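# Pull the middle block from a tower, restack neatly

## Task

Remove the grey block marked 3, which sits just below the top block, from the tower. Put it flat on the table at least roughly two block widths away from the tower. The remaining tower must stay in its original place, with the top block now lying flat and centred on the block beneath it. At the finish both blocks must be supported by what lies under them, not by the robot. The hands must have released everything and moved away.

## Robot and tools

Robot: two six-joint arms, left_arm and right_arm, each ending in a five-finger hand. The right arm has a right hand and the left arm a mirrored left hand. Bases in the scene frame: left_arm at (+0.042, +0.417, 0) m, right_arm at (+0.029, -0.404, 0) m, each turned slightly about z. A post stands behind the arms. Loose objects may now and then get a small push from outside.

Frames. Scene frame: origin at table height, halfway between the arms, +z up, +x out over the table, left_arm on the +y side. Image left and right do not match the arm names. Reported hand positions, orientations (quat_wxyz) and velocities are in each arm's own base frame. Motion offsets are along the axes of that arm's current Hand target. The hand point sits 0.05 m in front of the palm and 0.15 m out from the wrist flange. Its +z runs along the straight fingers, +y out of the palm, +x across the palm away from the thumb for the right hand (toward the thumb for the left). Straight fingers reach 0.06 to 0.07 m past the point and lie 0.06 m behind it along -y. A wrist bracket on the little-finger side can strike objects, and with fingers level the wrist may hang below the hand point and reach the table first.

A row is 28 numbers, each between -1 and 1, always covering both arms: left dx, dy, dz, rx, ry, rz; left little, ring, middle, index, thumb_bend, thumb_turn; left force_limit, speed; then the same fourteen for the right. The six pose numbers are an offset, not a pose, measured from the arm's Hand target at the start of the action or call; 1.0 equals 0.6 m of travel or 180 degrees of turn, and rx, ry, rz form one rotation vector. All six at 0 asks for no new motion. Hand motors: +1 straight/open, -1 curled/closed; thumb_turn -1 puts the thumb in front of the palm, opposite the fingers. force_limit maps -1 to about 0 N and +1 to 10 N at the fingertip (15 N for the two thumb motors). speed rises from near zero at -1 to full at +0.48 and stays full above. Hand numbers never mean no change: repeat the last hand numbers you sent to keep a grip. With the thumb in front, the hand can wrap an object about 0.035 to 0.065 m thick. For a soft grip close at speed -0.94 or below.

Tools.
execute_actions(actions, cameras): actions is a list of actions; each action is up to 15 rows, one per 1/30 s step, the last row held through step 15. Every row counts from the same start pose. An empty list returns camera images.
move(target, speed, blend, stop_force, zero, blocking, cameras): target is one row or up to 15 rows; every row's offsets count from the Hand targets at the move's start, not from the previous row. speed is path speed in m/s, 0.002 to 3.6, default 0.25 (turns at twice that in rad/s). blend rounds corners, in m. stop_force, 3 to 120 N, ends an arm's path when its wrist sensor feels that much push against the motion; all rows must then share the same hand numbers, and blocking=false is not allowed with it. zero (default true) re-zeroes the sensor before such a move. Paths are straight, do not avoid obstacles or the other arm, and stop after 10 s. If a path passes near an arm's base axis it is refused; go around.
wait(seconds): let time pass, 0 to 3600.
stop(): brake a running move.
zoom_image(camera, region): closer view of [x0, y0, x1, y1] pixels, at most 504 by 504, from the newest image.
show_instructions(): shows the reference pages.
zero_wrist_force(arm): arm is left_arm or right_arm.
finished_scene(scene): ends the scene for good; scene is 1 if given.
Cameras: cam_high and cam_low (896x504), cam_left_wrist and cam_right_wrist (616x616).

Results report, per arm: Hand target (the last commanded pose after clipping, from which the next offset counts), end_effector_position in metres, orientation, velocities (omitted when joints are still), joint positions and torques, wrist force and torque in the hand's axes, and per hand hand_measured, hand_stopped_by (moving, target, force, stalled, fault), hand_load_n (positive means the finger is pushed open; a lost grip shows as load near 0), hand_force_limit and hand_speed. A move adds a move: line giving its ending (done, off_target, moving, held, fault) and limits such as paced or held. Orientation commands are clipped to 32 degrees from the current one per step. The hand point often stops a little short of its target; send the remaining gap as a new offset.

Hazards. A contact torque at a joint's limit, or about 150 N of outside force, stops that arm for 10 s. The arms are stiff, so aiming even slightly past a firm contact can fault; approach slowly, ideally with stop_force. Hot motors (from long holds or stretched arms) warn at 70 °C and brake at 85 °C. A clearance check blocks commands that bring the arms close, but contact between the arms can still fail the task. Avoid drops of any height, releasing a moving block, fast impacts, hard shoves, knocking the tower over, and anything ending up off the table.

Each tool is called after "Call:" in YAML: its name, and indented under it one key for each argument.

Reference images:

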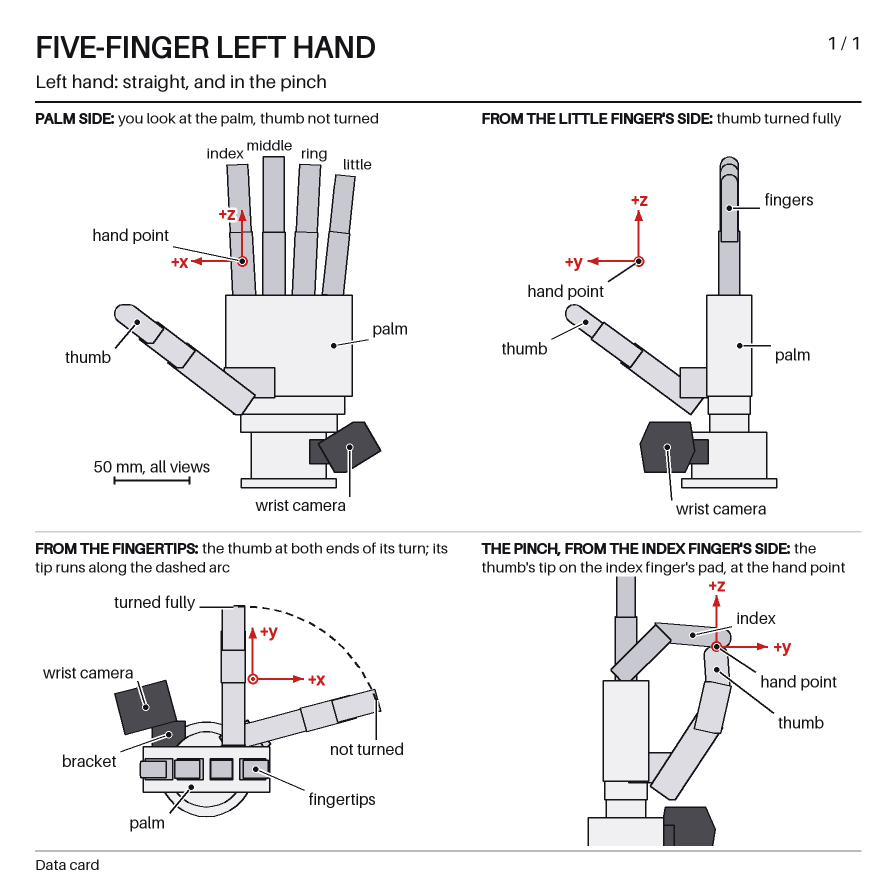

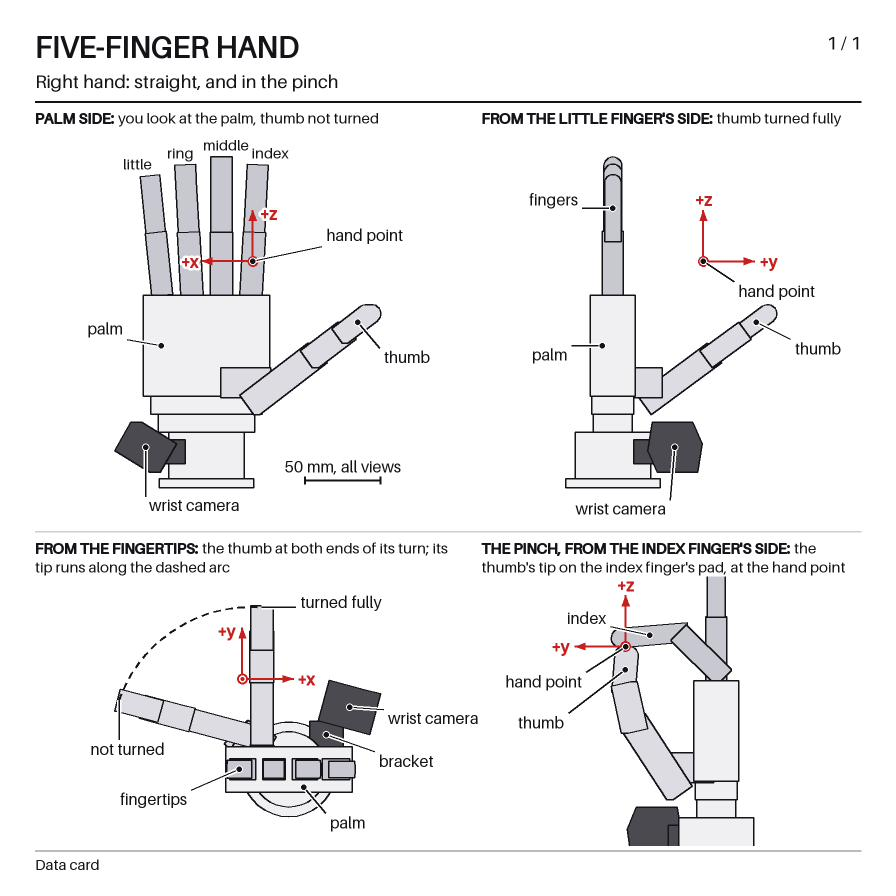

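## Session

Call:
execute_actions:
  actions: []

Scene clock: 0.00 s.
left_arm: end_effector_position=(+0.2203, -0.3854, +0.2587) hand_measured=(+1.000, +1.000, +1.000, +1.000, +1.000, +1.000) hand_load_n=(+0.0, +0.0, +0.0, +0.0, +0.0, +0.0) hand_stopped_by=(target, target, target, target, target, target) hand_force_limit=0.00 hand_speed=-0.80 end_effector_quat_wxyz=(+0.036, +0.825, +0.336, -0.454) | right_arm: end_effector_position=(+0.3016, +0.0657, +0.1569) hand_measured=(+1.000, +1.000, +1.000, +1.000, +1.000, +1.000) hand_load_n=(+0.0, +0.0, +0.0, +0.0, +0.0, +0.0) hand_stopped_by=(target, target, target, target, target, target) hand_force_limit=0.00 hand_speed=-0.80 end_effector_quat_wxyz=(+0.256, -0.462, +0.805, -0.270)
Joint positions: left_arm=[2.808 -1.927 -1.709 1.298 -0.951 0.72] | right_arm=[-0.521 -2.062 2.309 0.575 1.413 -3.072]
Joint velocities: within noise
Joint torques (N m): no reading
Motor temperatures (°C): left_arm=[35 37 32 39 38 45] | right_arm=[38 33 41 44 41 39]
Wrist force (N): no reading
Wrist torque (N m): no reading
Wrist force, peak (N): no reading
Hand target: left_arm +0.2203, -0.3854, +0.2587; +0.036, +0.825, +0.336, -0.454 | right_arm +0.3016, +0.0657, +0.1569; +0.256, -0.462, +0.805, -0.270

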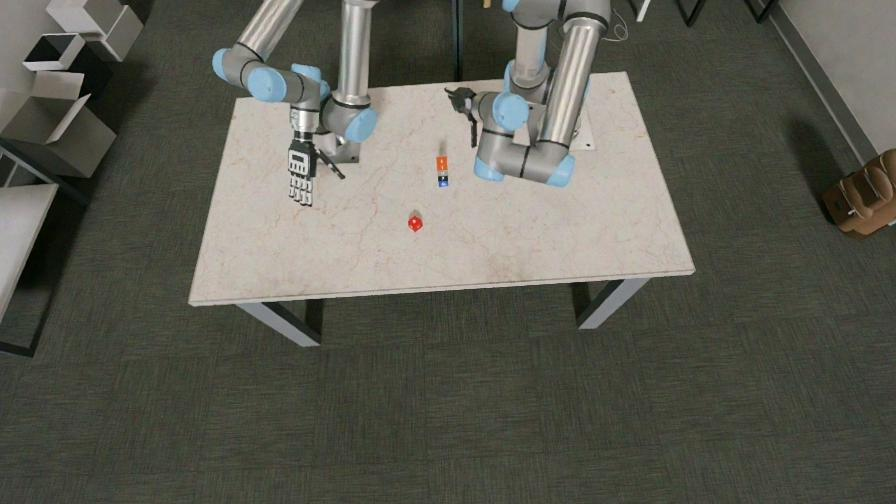

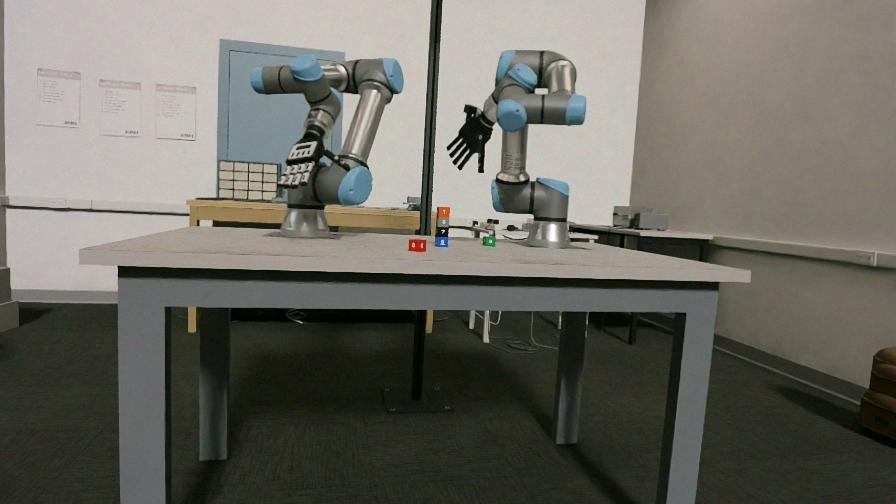

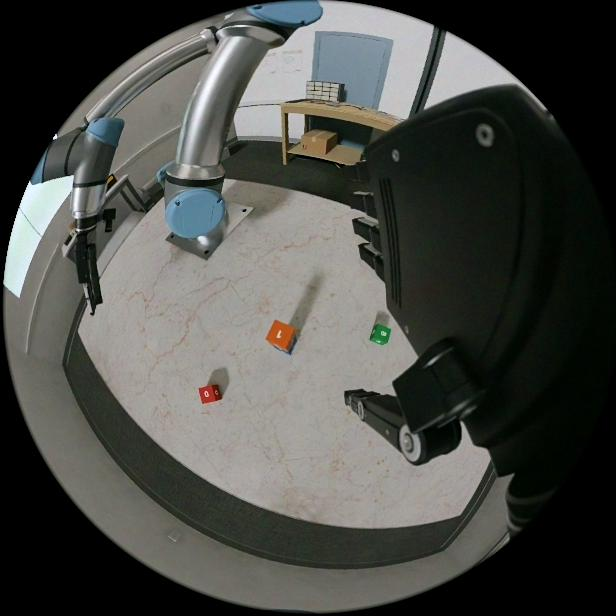

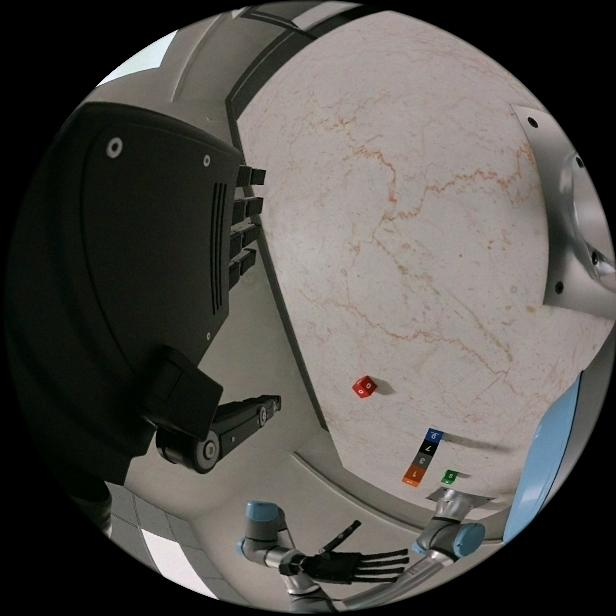

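Call:
zoom_image:
  camera: "cam_high"
  region: [380, 130, 520, 250]

Call:
zoom_image:
  camera: "cam_low"
  region: [390, 190, 520, 270]

Call:
zoom_image:
  camera: "cam_left_wrist"
  region: [180, 260, 420, 430]

Call:
zoom_image:
  camera: "cam_right_wrist"
  region: [330, 350, 510, 520]

Scaled by 3.600 from the camera's image (finer frame: 1280x720).

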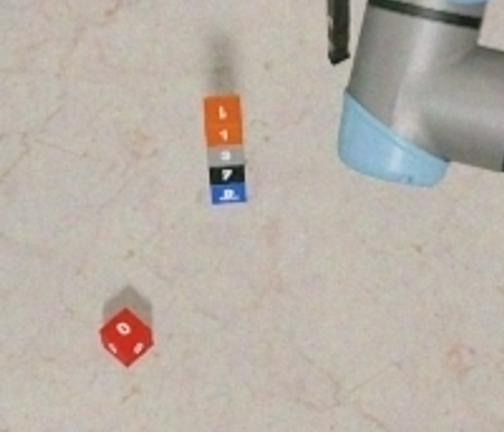

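Scaled by 3.877 from the camera's image (finer frame: 1280x720).

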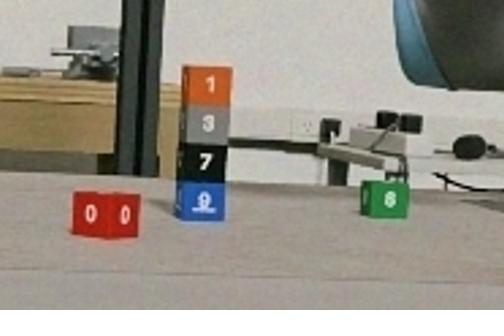

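Scaled by 2.100 from the camera's image (finer frame: 880x880).

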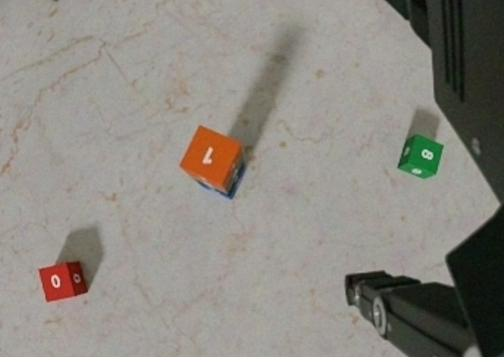

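Scaled by 2.800 from the camera's image (finer frame: 880x880).

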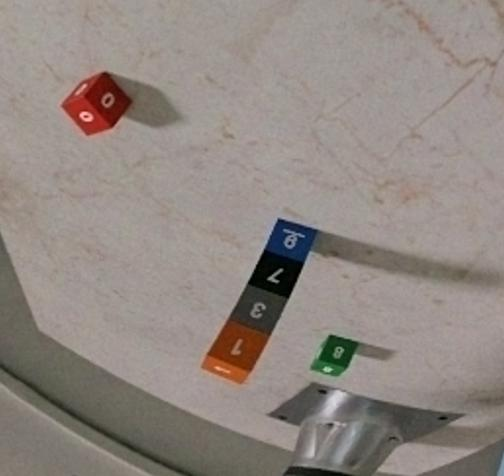

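Call:
zoom_image:
  camera: "cam_high"
  region: [220, 60, 640, 320]

Call:
zoom_image:
  camera: "cam_low"
  region: [240, 60, 620, 270]

Scaled by 1.200 from the camera's image (finer frame: 1280x720).

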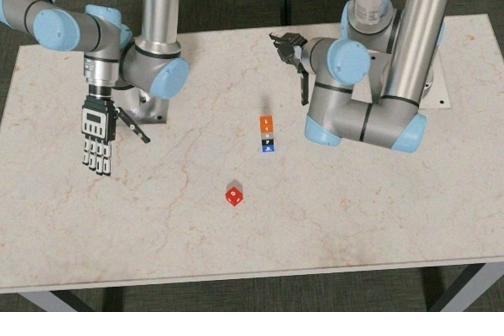

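Scaled by 1.326 from the camera's image (finer frame: 1280x720).

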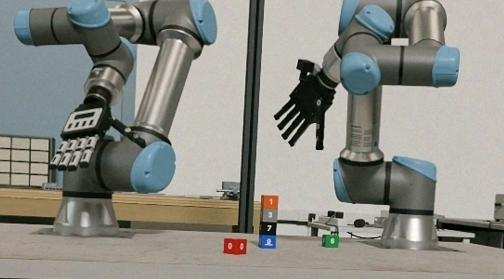

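Call:
move:
  target: [-0.1383,-0.1238,-0.1648,-0.1585,-0.3288,-0.5443,1,1,0.3,0.3,0.8,-1,0,-0.3,-0.0983,-0.2025,-0.2508,0.0237,-0.5214,-0.4114,1,1,0.3,0.3,0.8,-1,0,-0.3]
  speed: 0.2
  cameras: ["all"]

Scene clock: 178.23 s.
left_arm: end_effector_position=(+0.2182, -0.3354, +0.3990) hand_measured=(+1.000, +1.000, +0.300, +0.300, +0.800, -1.000) hand_load_n=(+0.0, +0.0, +0.0, +0.0, +0.0, +0.0) hand_stopped_by=(target, target, target, target, target, target) hand_force_limit=0.00 hand_speed=-0.30 end_effector_quat_wxyz=(+0.011, -0.017, +0.839, -0.544) | right_arm: end_effector_position=(+0.3018, +0.0956, +0.3569) hand_measured=(+1.000, +1.000, +0.300, +0.300, +0.800, -1.000) hand_load_n=(+0.0, +0.0, +0.0, +0.0, +0.0, +0.0) hand_stopped_by=(target, target, target, target, target, target) hand_force_limit=0.00 hand_speed=-0.30 end_effector_quat_wxyz=(-0.544, +0.838, +0.024, -0.016)
Joint positions: left_arm=[3.153 -1.446 -1.751 1.69 -0.421 -1.64] | right_arm=[-0.678 -1.5 1.908 2.147 0.827 -5.86]
Joint torques (N m): left_arm=[-8.42 28.53 23.6 -0.06 -1.12 -2.22] | right_arm=[6.47 -8.46 -28.65 3.79 0.7 -1.82]
Wrist force (N): left_arm=[2.1 0.7 0.0] | right_arm=[0.0 0.2 -0.5]
Wrist torque (N m): left_arm=[0.22 -0.25 0.21] | right_arm=[0.19 0.06 0.16]
Wrist force, peak (N): left_arm=[2.3 0.6 0.2] | right_arm=[-0.8 0.9 -0.4]
Hand target: left_arm +0.2182, -0.3355, +0.3990; +0.011, -0.017, +0.839, -0.544 | right_arm +0.3018, +0.0956, +0.3569; -0.544, +0.838, +0.024, -0.016
Off the commanded pose: left_arm 0.000 m, 0 deg | right_arm 0.000 m, 0 deg.
move: done

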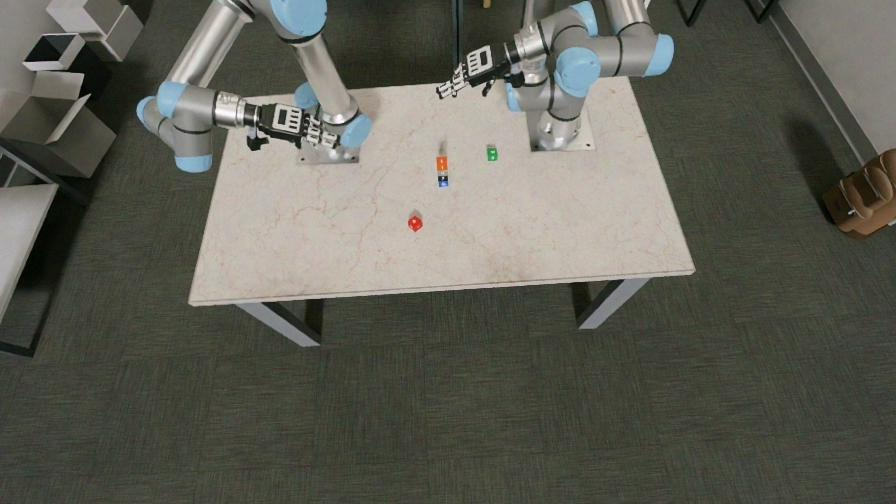

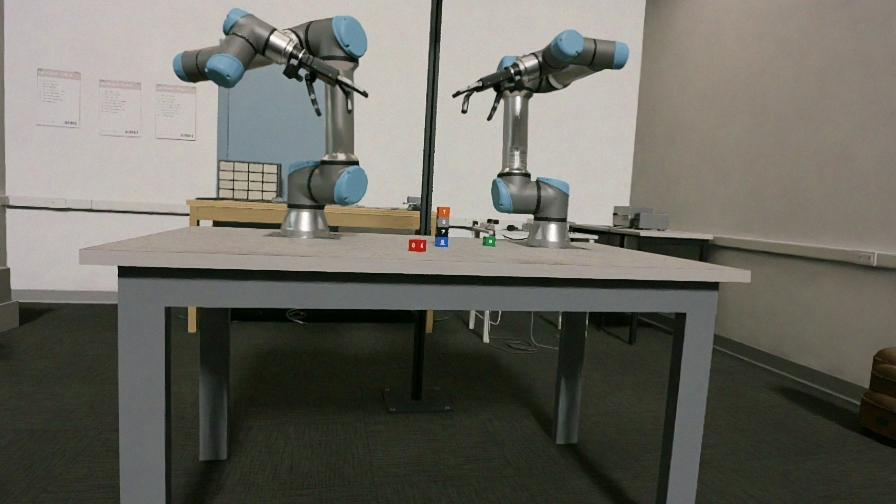

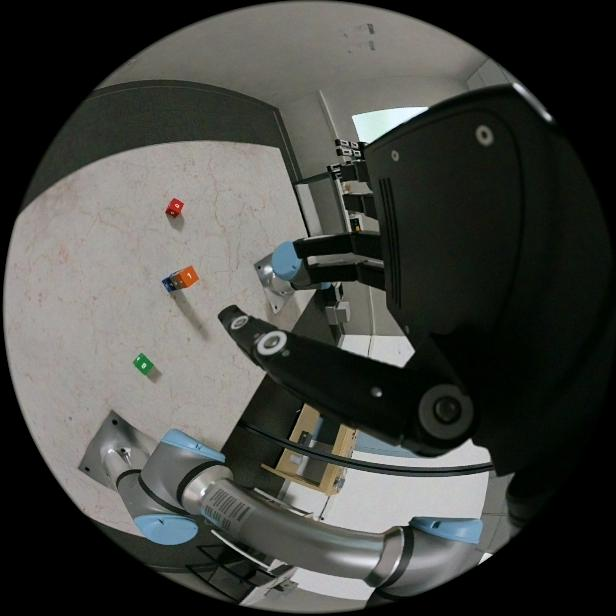

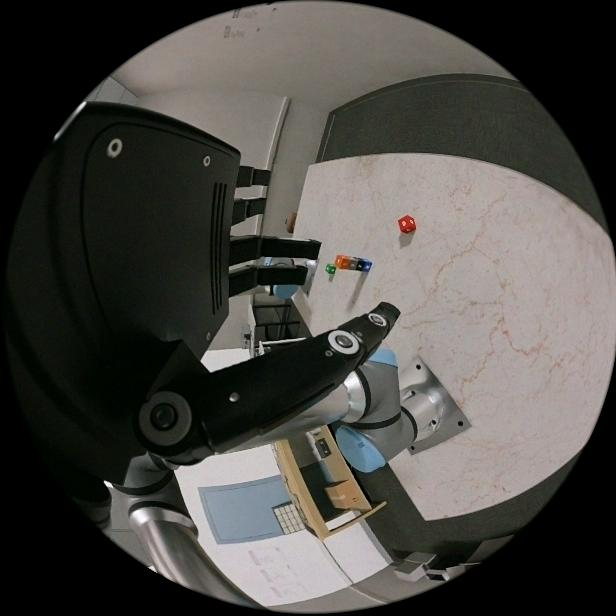

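Call:
move:
  target: [-0.01,0.2237,0.231,0,0,0,1,1,0.3,0.3,0.6,-1,0,-0.3,0,0,0,0,0,0,1,1,0.3,0.3,0.6,-1,0,-0.3]
  speed: 0.2
  cameras: ["all"]

Scene clock: 216.13 s.
left_arm: end_effector_position=(+0.2272, -0.4069, +0.2199) hand_measured=(+1.000, +1.000, +0.300, +0.300, +0.600, -1.000) hand_load_n=(+0.0, +0.0, -0.5, +0.0, +0.0, +0.0) hand_stopped_by=(target, target, target, target, target, target) hand_force_limit=0.00 hand_speed=-0.30 end_effector_quat_wxyz=(+0.011, -0.017, +0.839, -0.544) | right_arm: end_effector_position=(+0.3018, +0.0956, +0.3569) hand_measured=(+1.000, +1.000, +0.300, +0.300, +0.600, -1.000) hand_load_n=(+0.0, +0.0, +0.0, -0.5, +0.0, +0.0) hand_stopped_by=(target, target, target, target, target, target) hand_force_limit=0.00 hand_speed=-0.30 end_effector_quat_wxyz=(-0.544, +0.838, +0.024, -0.016)
Joint positions: left_arm=[2.89 -1.609 -1.942 2.553 -0.507 -2.206] | right_arm=[-0.678 -1.5 1.908 2.147 0.827 -5.861]
Joint torques (N m): left_arm=[-7.43 7.6 9.4 -0.13 -1.39 -2.21] | right_arm=[5.89 -7.92 -27.1 3.54 0.64 -1.92]
Wrist force (N): left_arm=[1.2 0.7 0.3] | right_arm=[-0.2 0.4 -0.4]
Wrist torque (N m): left_arm=[0.18 -0.10 0.17] | right_arm=[0.20 0.07 0.15]
Wrist force, peak (N): left_arm=[1.9 1.3 0.5] | right_arm=[-0.2 0.5 -0.6]
Hand target: left_arm +0.2272, -0.4070, +0.2199; +0.011, -0.017, +0.839, -0.544 | right_arm +0.3018, +0.0956, +0.3569; -0.544, +0.838, +0.024, -0.016
Off the commanded pose: left_arm 0.000 m, 0 deg | right_arm 0.000 m, 0 deg.
move: done

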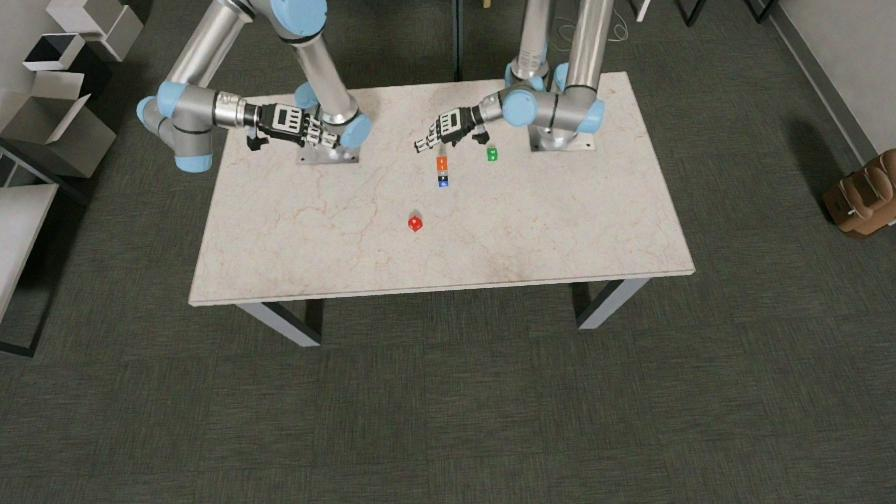

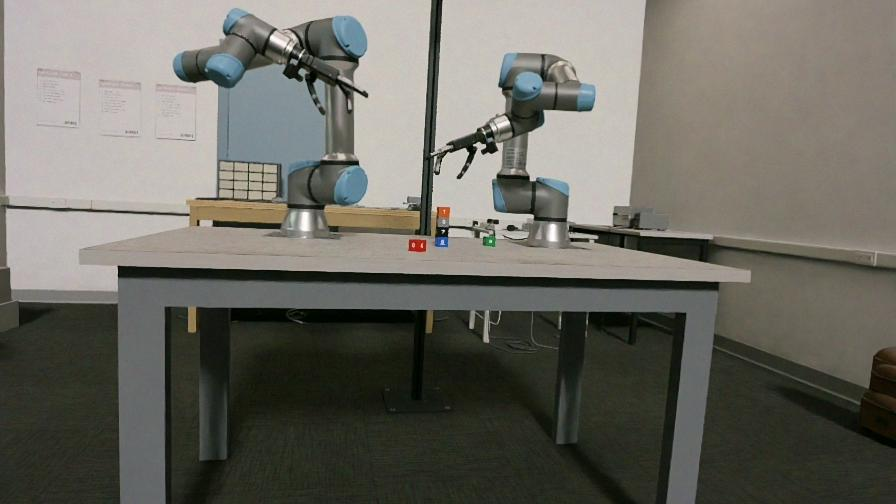

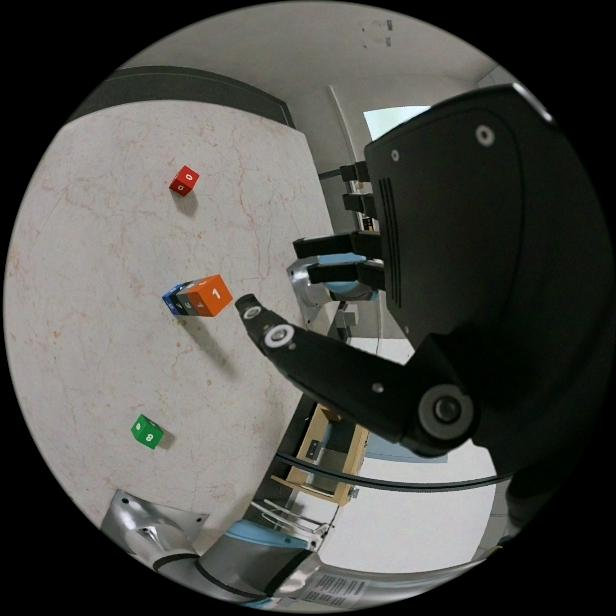

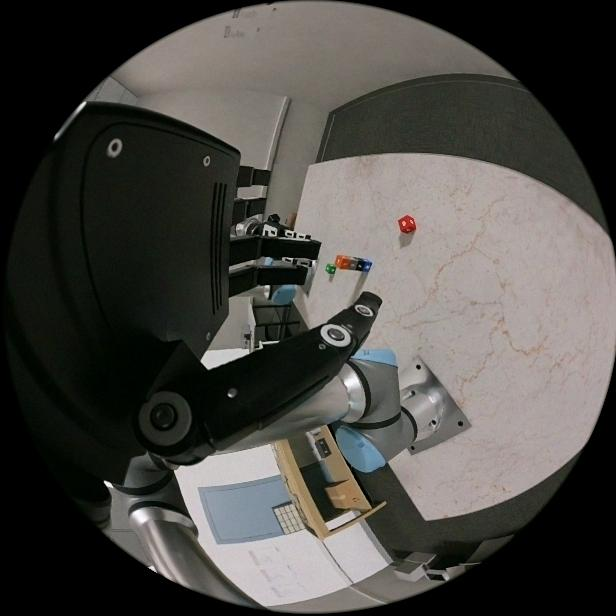

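Call:
zoom_image:
  camera: "cam_low"
  region: [400, 130, 500, 260]

Call:
zoom_image:
  camera: "cam_left_wrist"
  region: [140, 210, 340, 350]

Call:
zoom_image:
  camera: "cam_high"
  region: [390, 90, 500, 200]

Scaled by 3.877 from the camera's image (finer frame: 1280x720).

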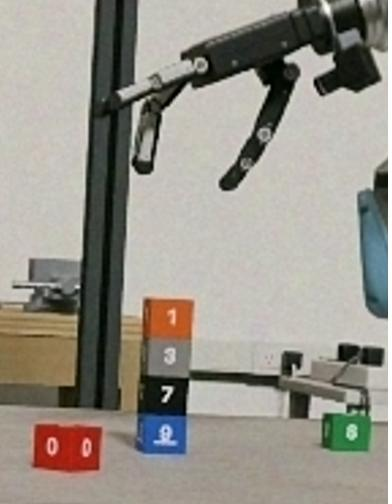

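Scaled by 2.520 from the camera's image (finer frame: 880x880).

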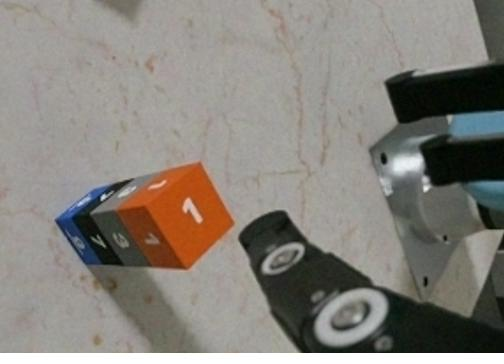

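Scaled by 4.582 from the camera's image (finer frame: 1280x720).

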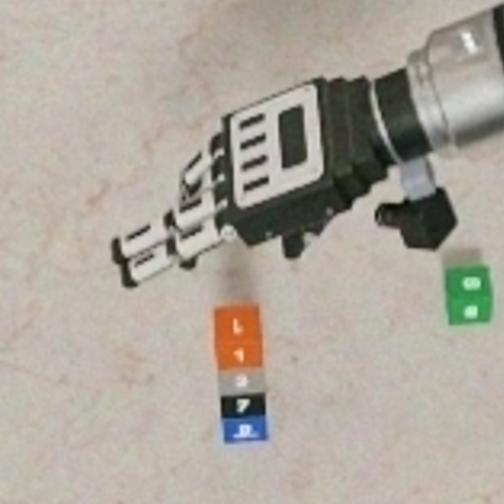

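Call:
move:
  target: [0,0.081,0.0434,0,0,0,1,1,0.3,0.3,0.6,-1,0,-0.3,0,0,0,0,0,0,1,1,0.3,0.3,0.6,-1,0,-0.3]
  speed: 0.15
  cameras: ["all"]

Call:
zoom_image:
  camera: "cam_low"
  region: [410, 170, 490, 260]

Call:
zoom_image:
  camera: "cam_left_wrist"
  region: [160, 210, 340, 350]

Call:
zoom_image:
  camera: "cam_high"
  region: [410, 120, 480, 200]

Scene clock: 281.43 s.
left_arm: end_effector_position=(+0.2273, -0.4109, +0.1650) hand_measured=(+1.000, +1.000, +0.300, +0.300, +0.600, -1.000) hand_load_n=(+0.0, +0.0, +0.0, +0.0, +0.0, +0.0) hand_stopped_by=(target, target, target, target, target, target) hand_force_limit=0.00 hand_speed=-0.30 end_effector_quat_wxyz=(+0.011, -0.017, +0.839, -0.544) | right_arm: end_effector_position=(+0.3018, +0.0956, +0.3569) hand_measured=(+1.000, +1.000, +0.300, +0.300, +0.600, -1.000) hand_load_n=(+0.0, +0.0, +0.0, +0.0, +0.0, +0.0) hand_stopped_by=(target, target, target, target, target, target) hand_force_limit=0.00 hand_speed=-0.30 end_effector_quat_wxyz=(-0.544, +0.838, +0.024, -0.016)
Joint positions: left_arm=[2.877 -1.677 -2.022 2.72 -0.514 -2.228] | right_arm=[-0.678 -1.5 1.908 2.147 0.827 -5.861]
Joint torques (N m): left_arm=[-8.12 9.48 7.54 0.19 -1.49 -2.55] | right_arm=[6.16 -7.98 -25.25 2.97 0.19 -1.85]
Wrist force (N): left_arm=[1.4 1.1 0.0] | right_arm=[0.0 0.3 -0.5]
Wrist torque (N m): left_arm=[0.24 -0.14 0.18] | right_arm=[0.20 0.05 0.16]
Wrist force, peak (N): left_arm=[1.8 1.6 0.5] | right_arm=[-0.4 0.5 -0.6]
Hand target: left_arm +0.2273, -0.4109, +0.1649; +0.011, -0.017, +0.839, -0.544 | right_arm +0.3018, +0.0956, +0.3569; -0.544, +0.838, +0.024, -0.016
Off the commanded pose: left_arm 0.000 m, 0 deg | right_arm 0.000 m, 0 deg.
move: done

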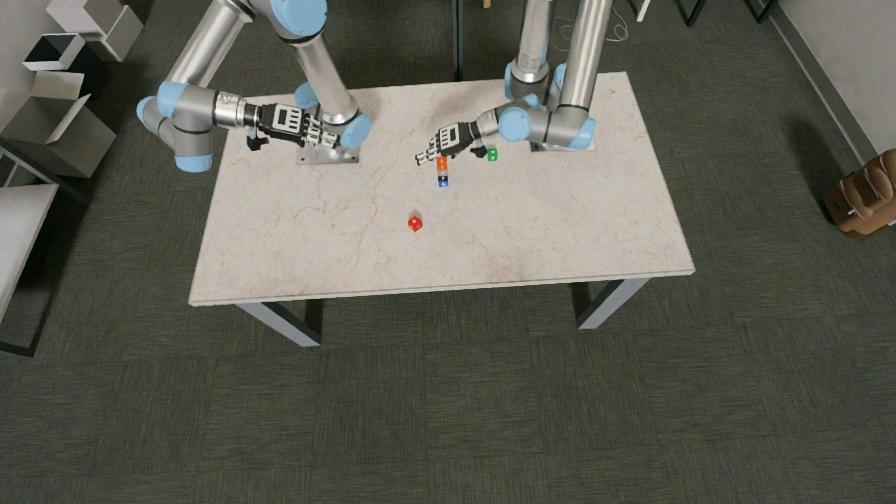

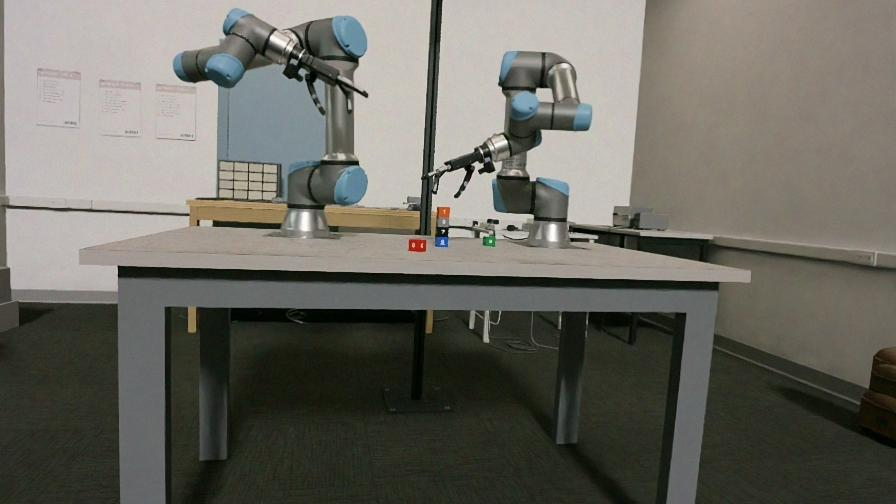

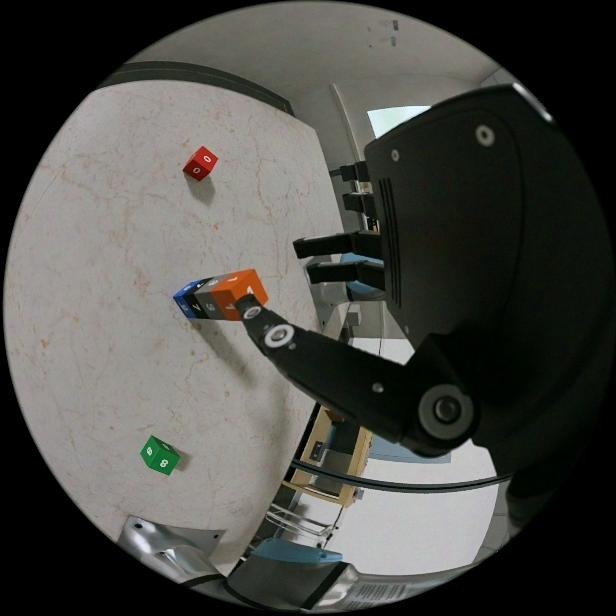

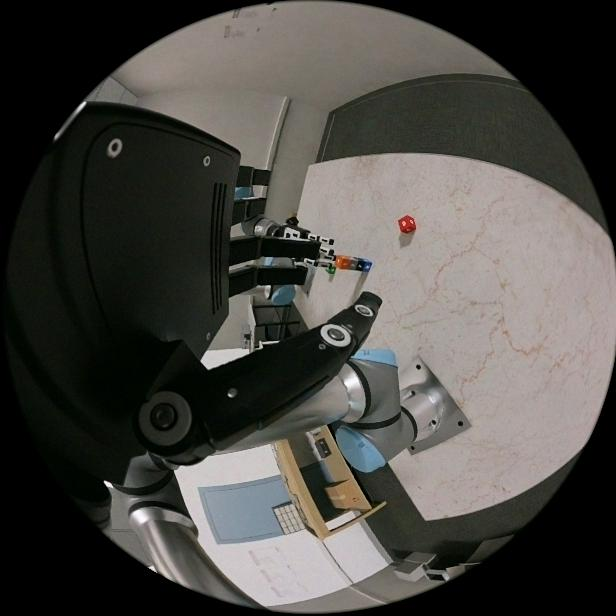

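Scaled by 5.600 from the camera's image (finer frame: 1280x720).

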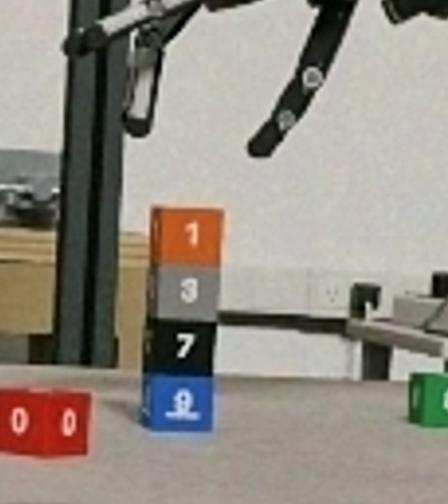

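Scaled by 2.800 from the camera's image (finer frame: 880x880).

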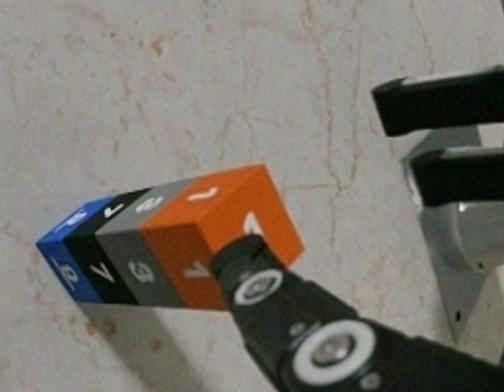

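Scaled by 6.300 from the camera's image (finer frame: 1280x720).

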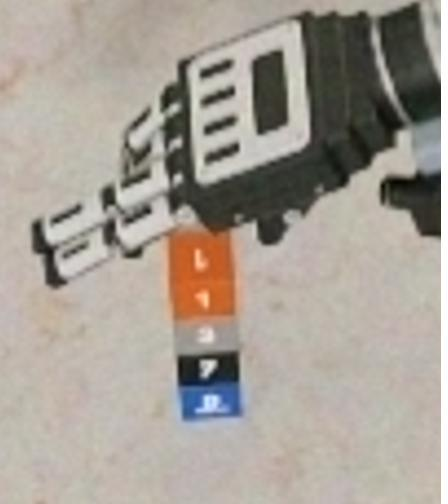

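Call:
move:
  target: [0.0133,0.0437,0.0249,0,0,0,1,1,0.3,0.3,0.6,-1,0,-0.3,0,0,0,0,0,0,1,1,0.3,0.3,0.6,-1,0,-0.3]
  speed: 0.1
  cameras: ["all"]

Call:
zoom_image:
  camera: "cam_low"
  region: [410, 170, 490, 260]

Call:
zoom_image:
  camera: "cam_left_wrist"
  region: [160, 210, 340, 350]

Call:
zoom_image:
  camera: "cam_high"
  region: [410, 120, 480, 200]

Scene clock: 321.57 s.
left_arm: end_effector_position=(+0.2195, -0.4142, +0.1349) hand_measured=(+1.000, +1.000, +0.300, +0.300, +0.600, -1.000) hand_load_n=(+0.0, +0.0, +0.0, +0.0, +0.5, +0.0) hand_stopped_by=(target, target, target, target, target, target) hand_force_limit=0.00 hand_speed=-0.30 end_effector_quat_wxyz=(+0.011, -0.017, +0.839, -0.544) | right_arm: end_effector_position=(+0.3018, +0.0956, +0.3569) hand_measured=(+1.000, +1.000, +0.300, +0.300, +0.600, -1.000) hand_load_n=(+0.0, +0.0, +0.0, +0.0, +0.0, +0.5) hand_stopped_by=(target, target, target, target, target, target) hand_force_limit=0.00 hand_speed=-0.30 end_effector_quat_wxyz=(-0.544, +0.838, +0.024, -0.016)
Joint positions: left_arm=[2.859 -1.706 -2.075 2.828 -0.524 -2.258] | right_arm=[-0.678 -1.5 1.908 2.147 0.827 -5.861]
Joint torques (N m): left_arm=[-9.05 9.44 6.74 0.28 -1.62 -2.98] | right_arm=[5.18 -7.69 -23.33 2.14 -0.32 -1.9]
Wrist force (N): left_arm=[1.4 1.1 0.3] | right_arm=[-0.2 0.3 -0.5]
Wrist torque (N m): left_arm=[0.21 -0.17 0.15] | right_arm=[0.19 0.08 0.15]
Wrist force, peak (N): left_arm=[1.7 1.9 0.7] | right_arm=[-0.2 0.3 -0.8]
Hand target: left_arm +0.2195, -0.4142, +0.1348; +0.011, -0.017, +0.839, -0.544 | right_arm +0.3018, +0.0956, +0.3569; -0.544, +0.838, +0.024, -0.016
Off the commanded pose: left_arm 0.000 m, 0 deg | right_arm 0.000 m, 0 deg.
move: done

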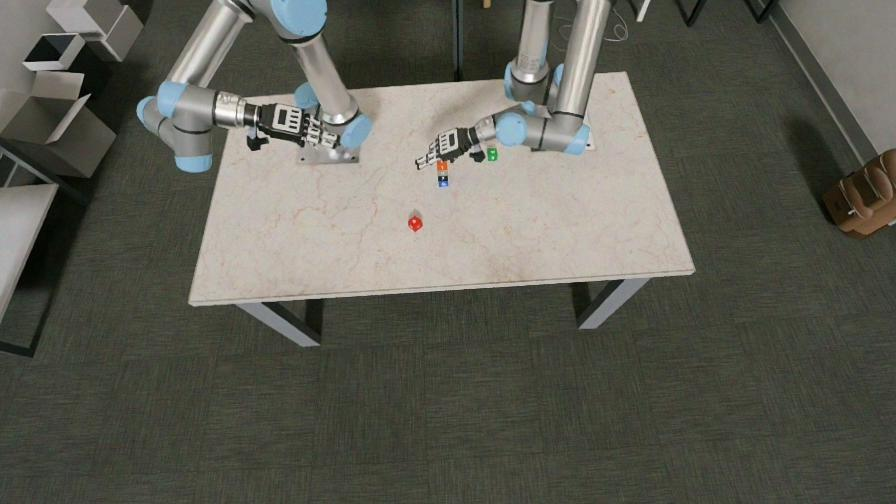

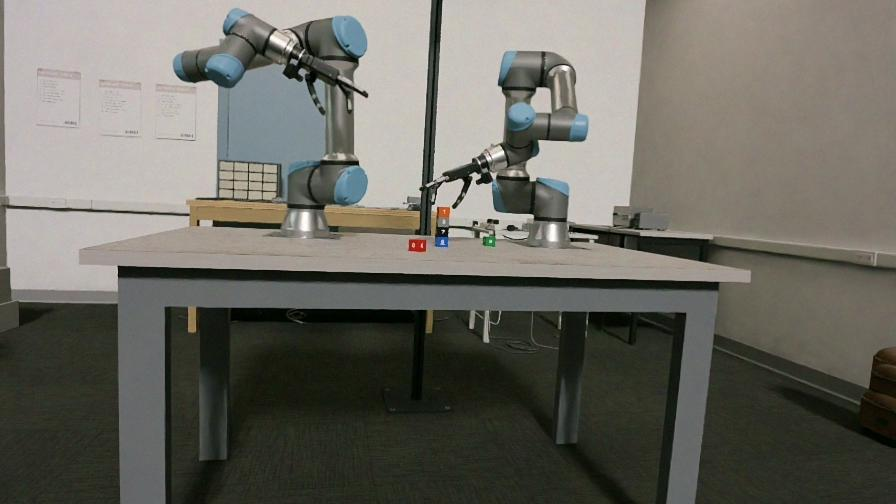

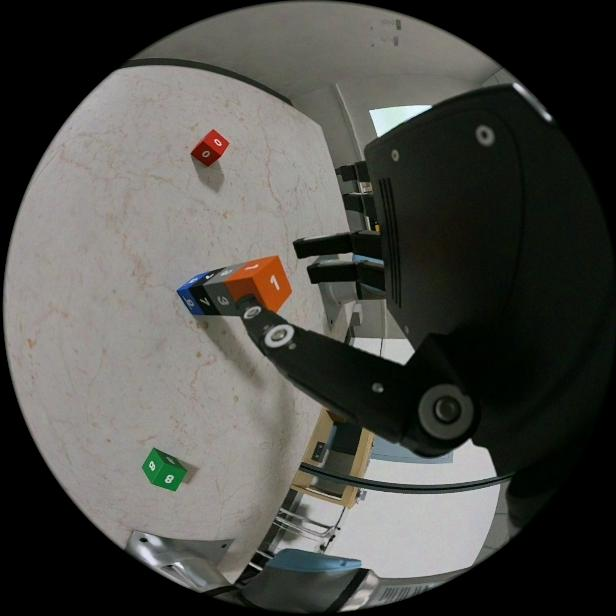

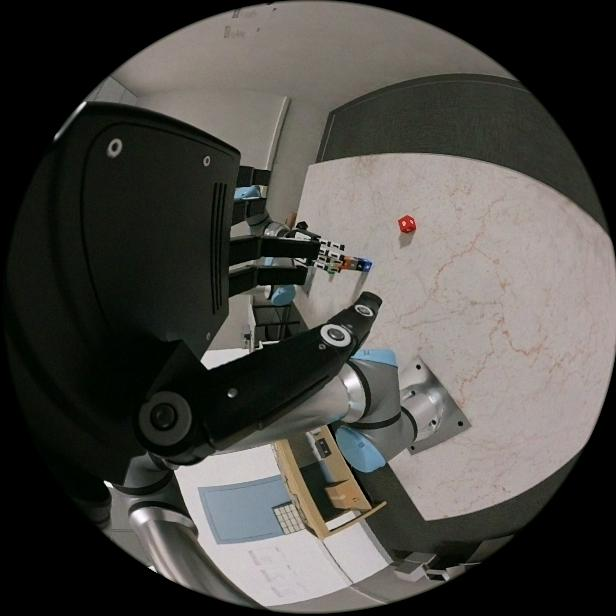

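Scaled by 5.600 from the camera's image (finer frame: 1280x720).

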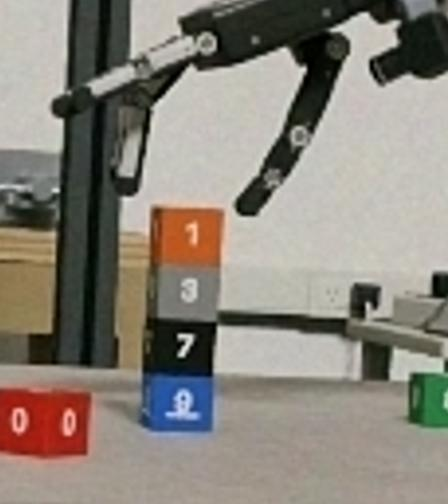

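Scaled by 2.800 from the camera's image (finer frame: 880x880).

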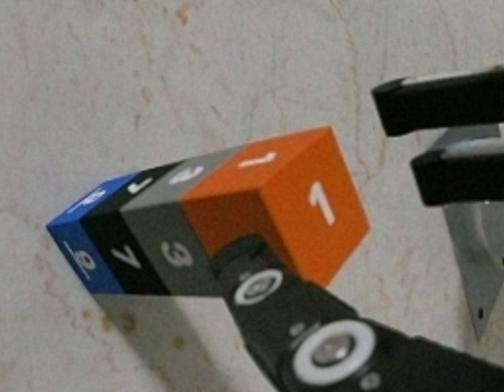

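Scaled by 6.300 from the camera's image (finer frame: 1280x720).

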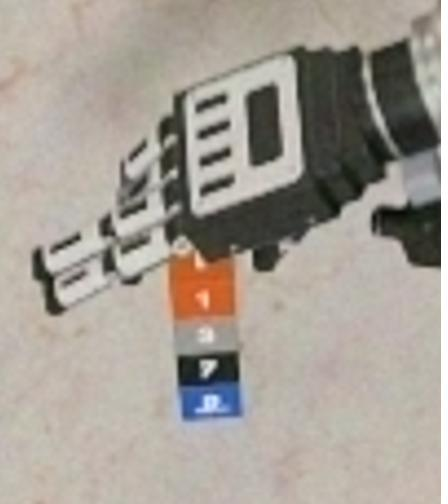

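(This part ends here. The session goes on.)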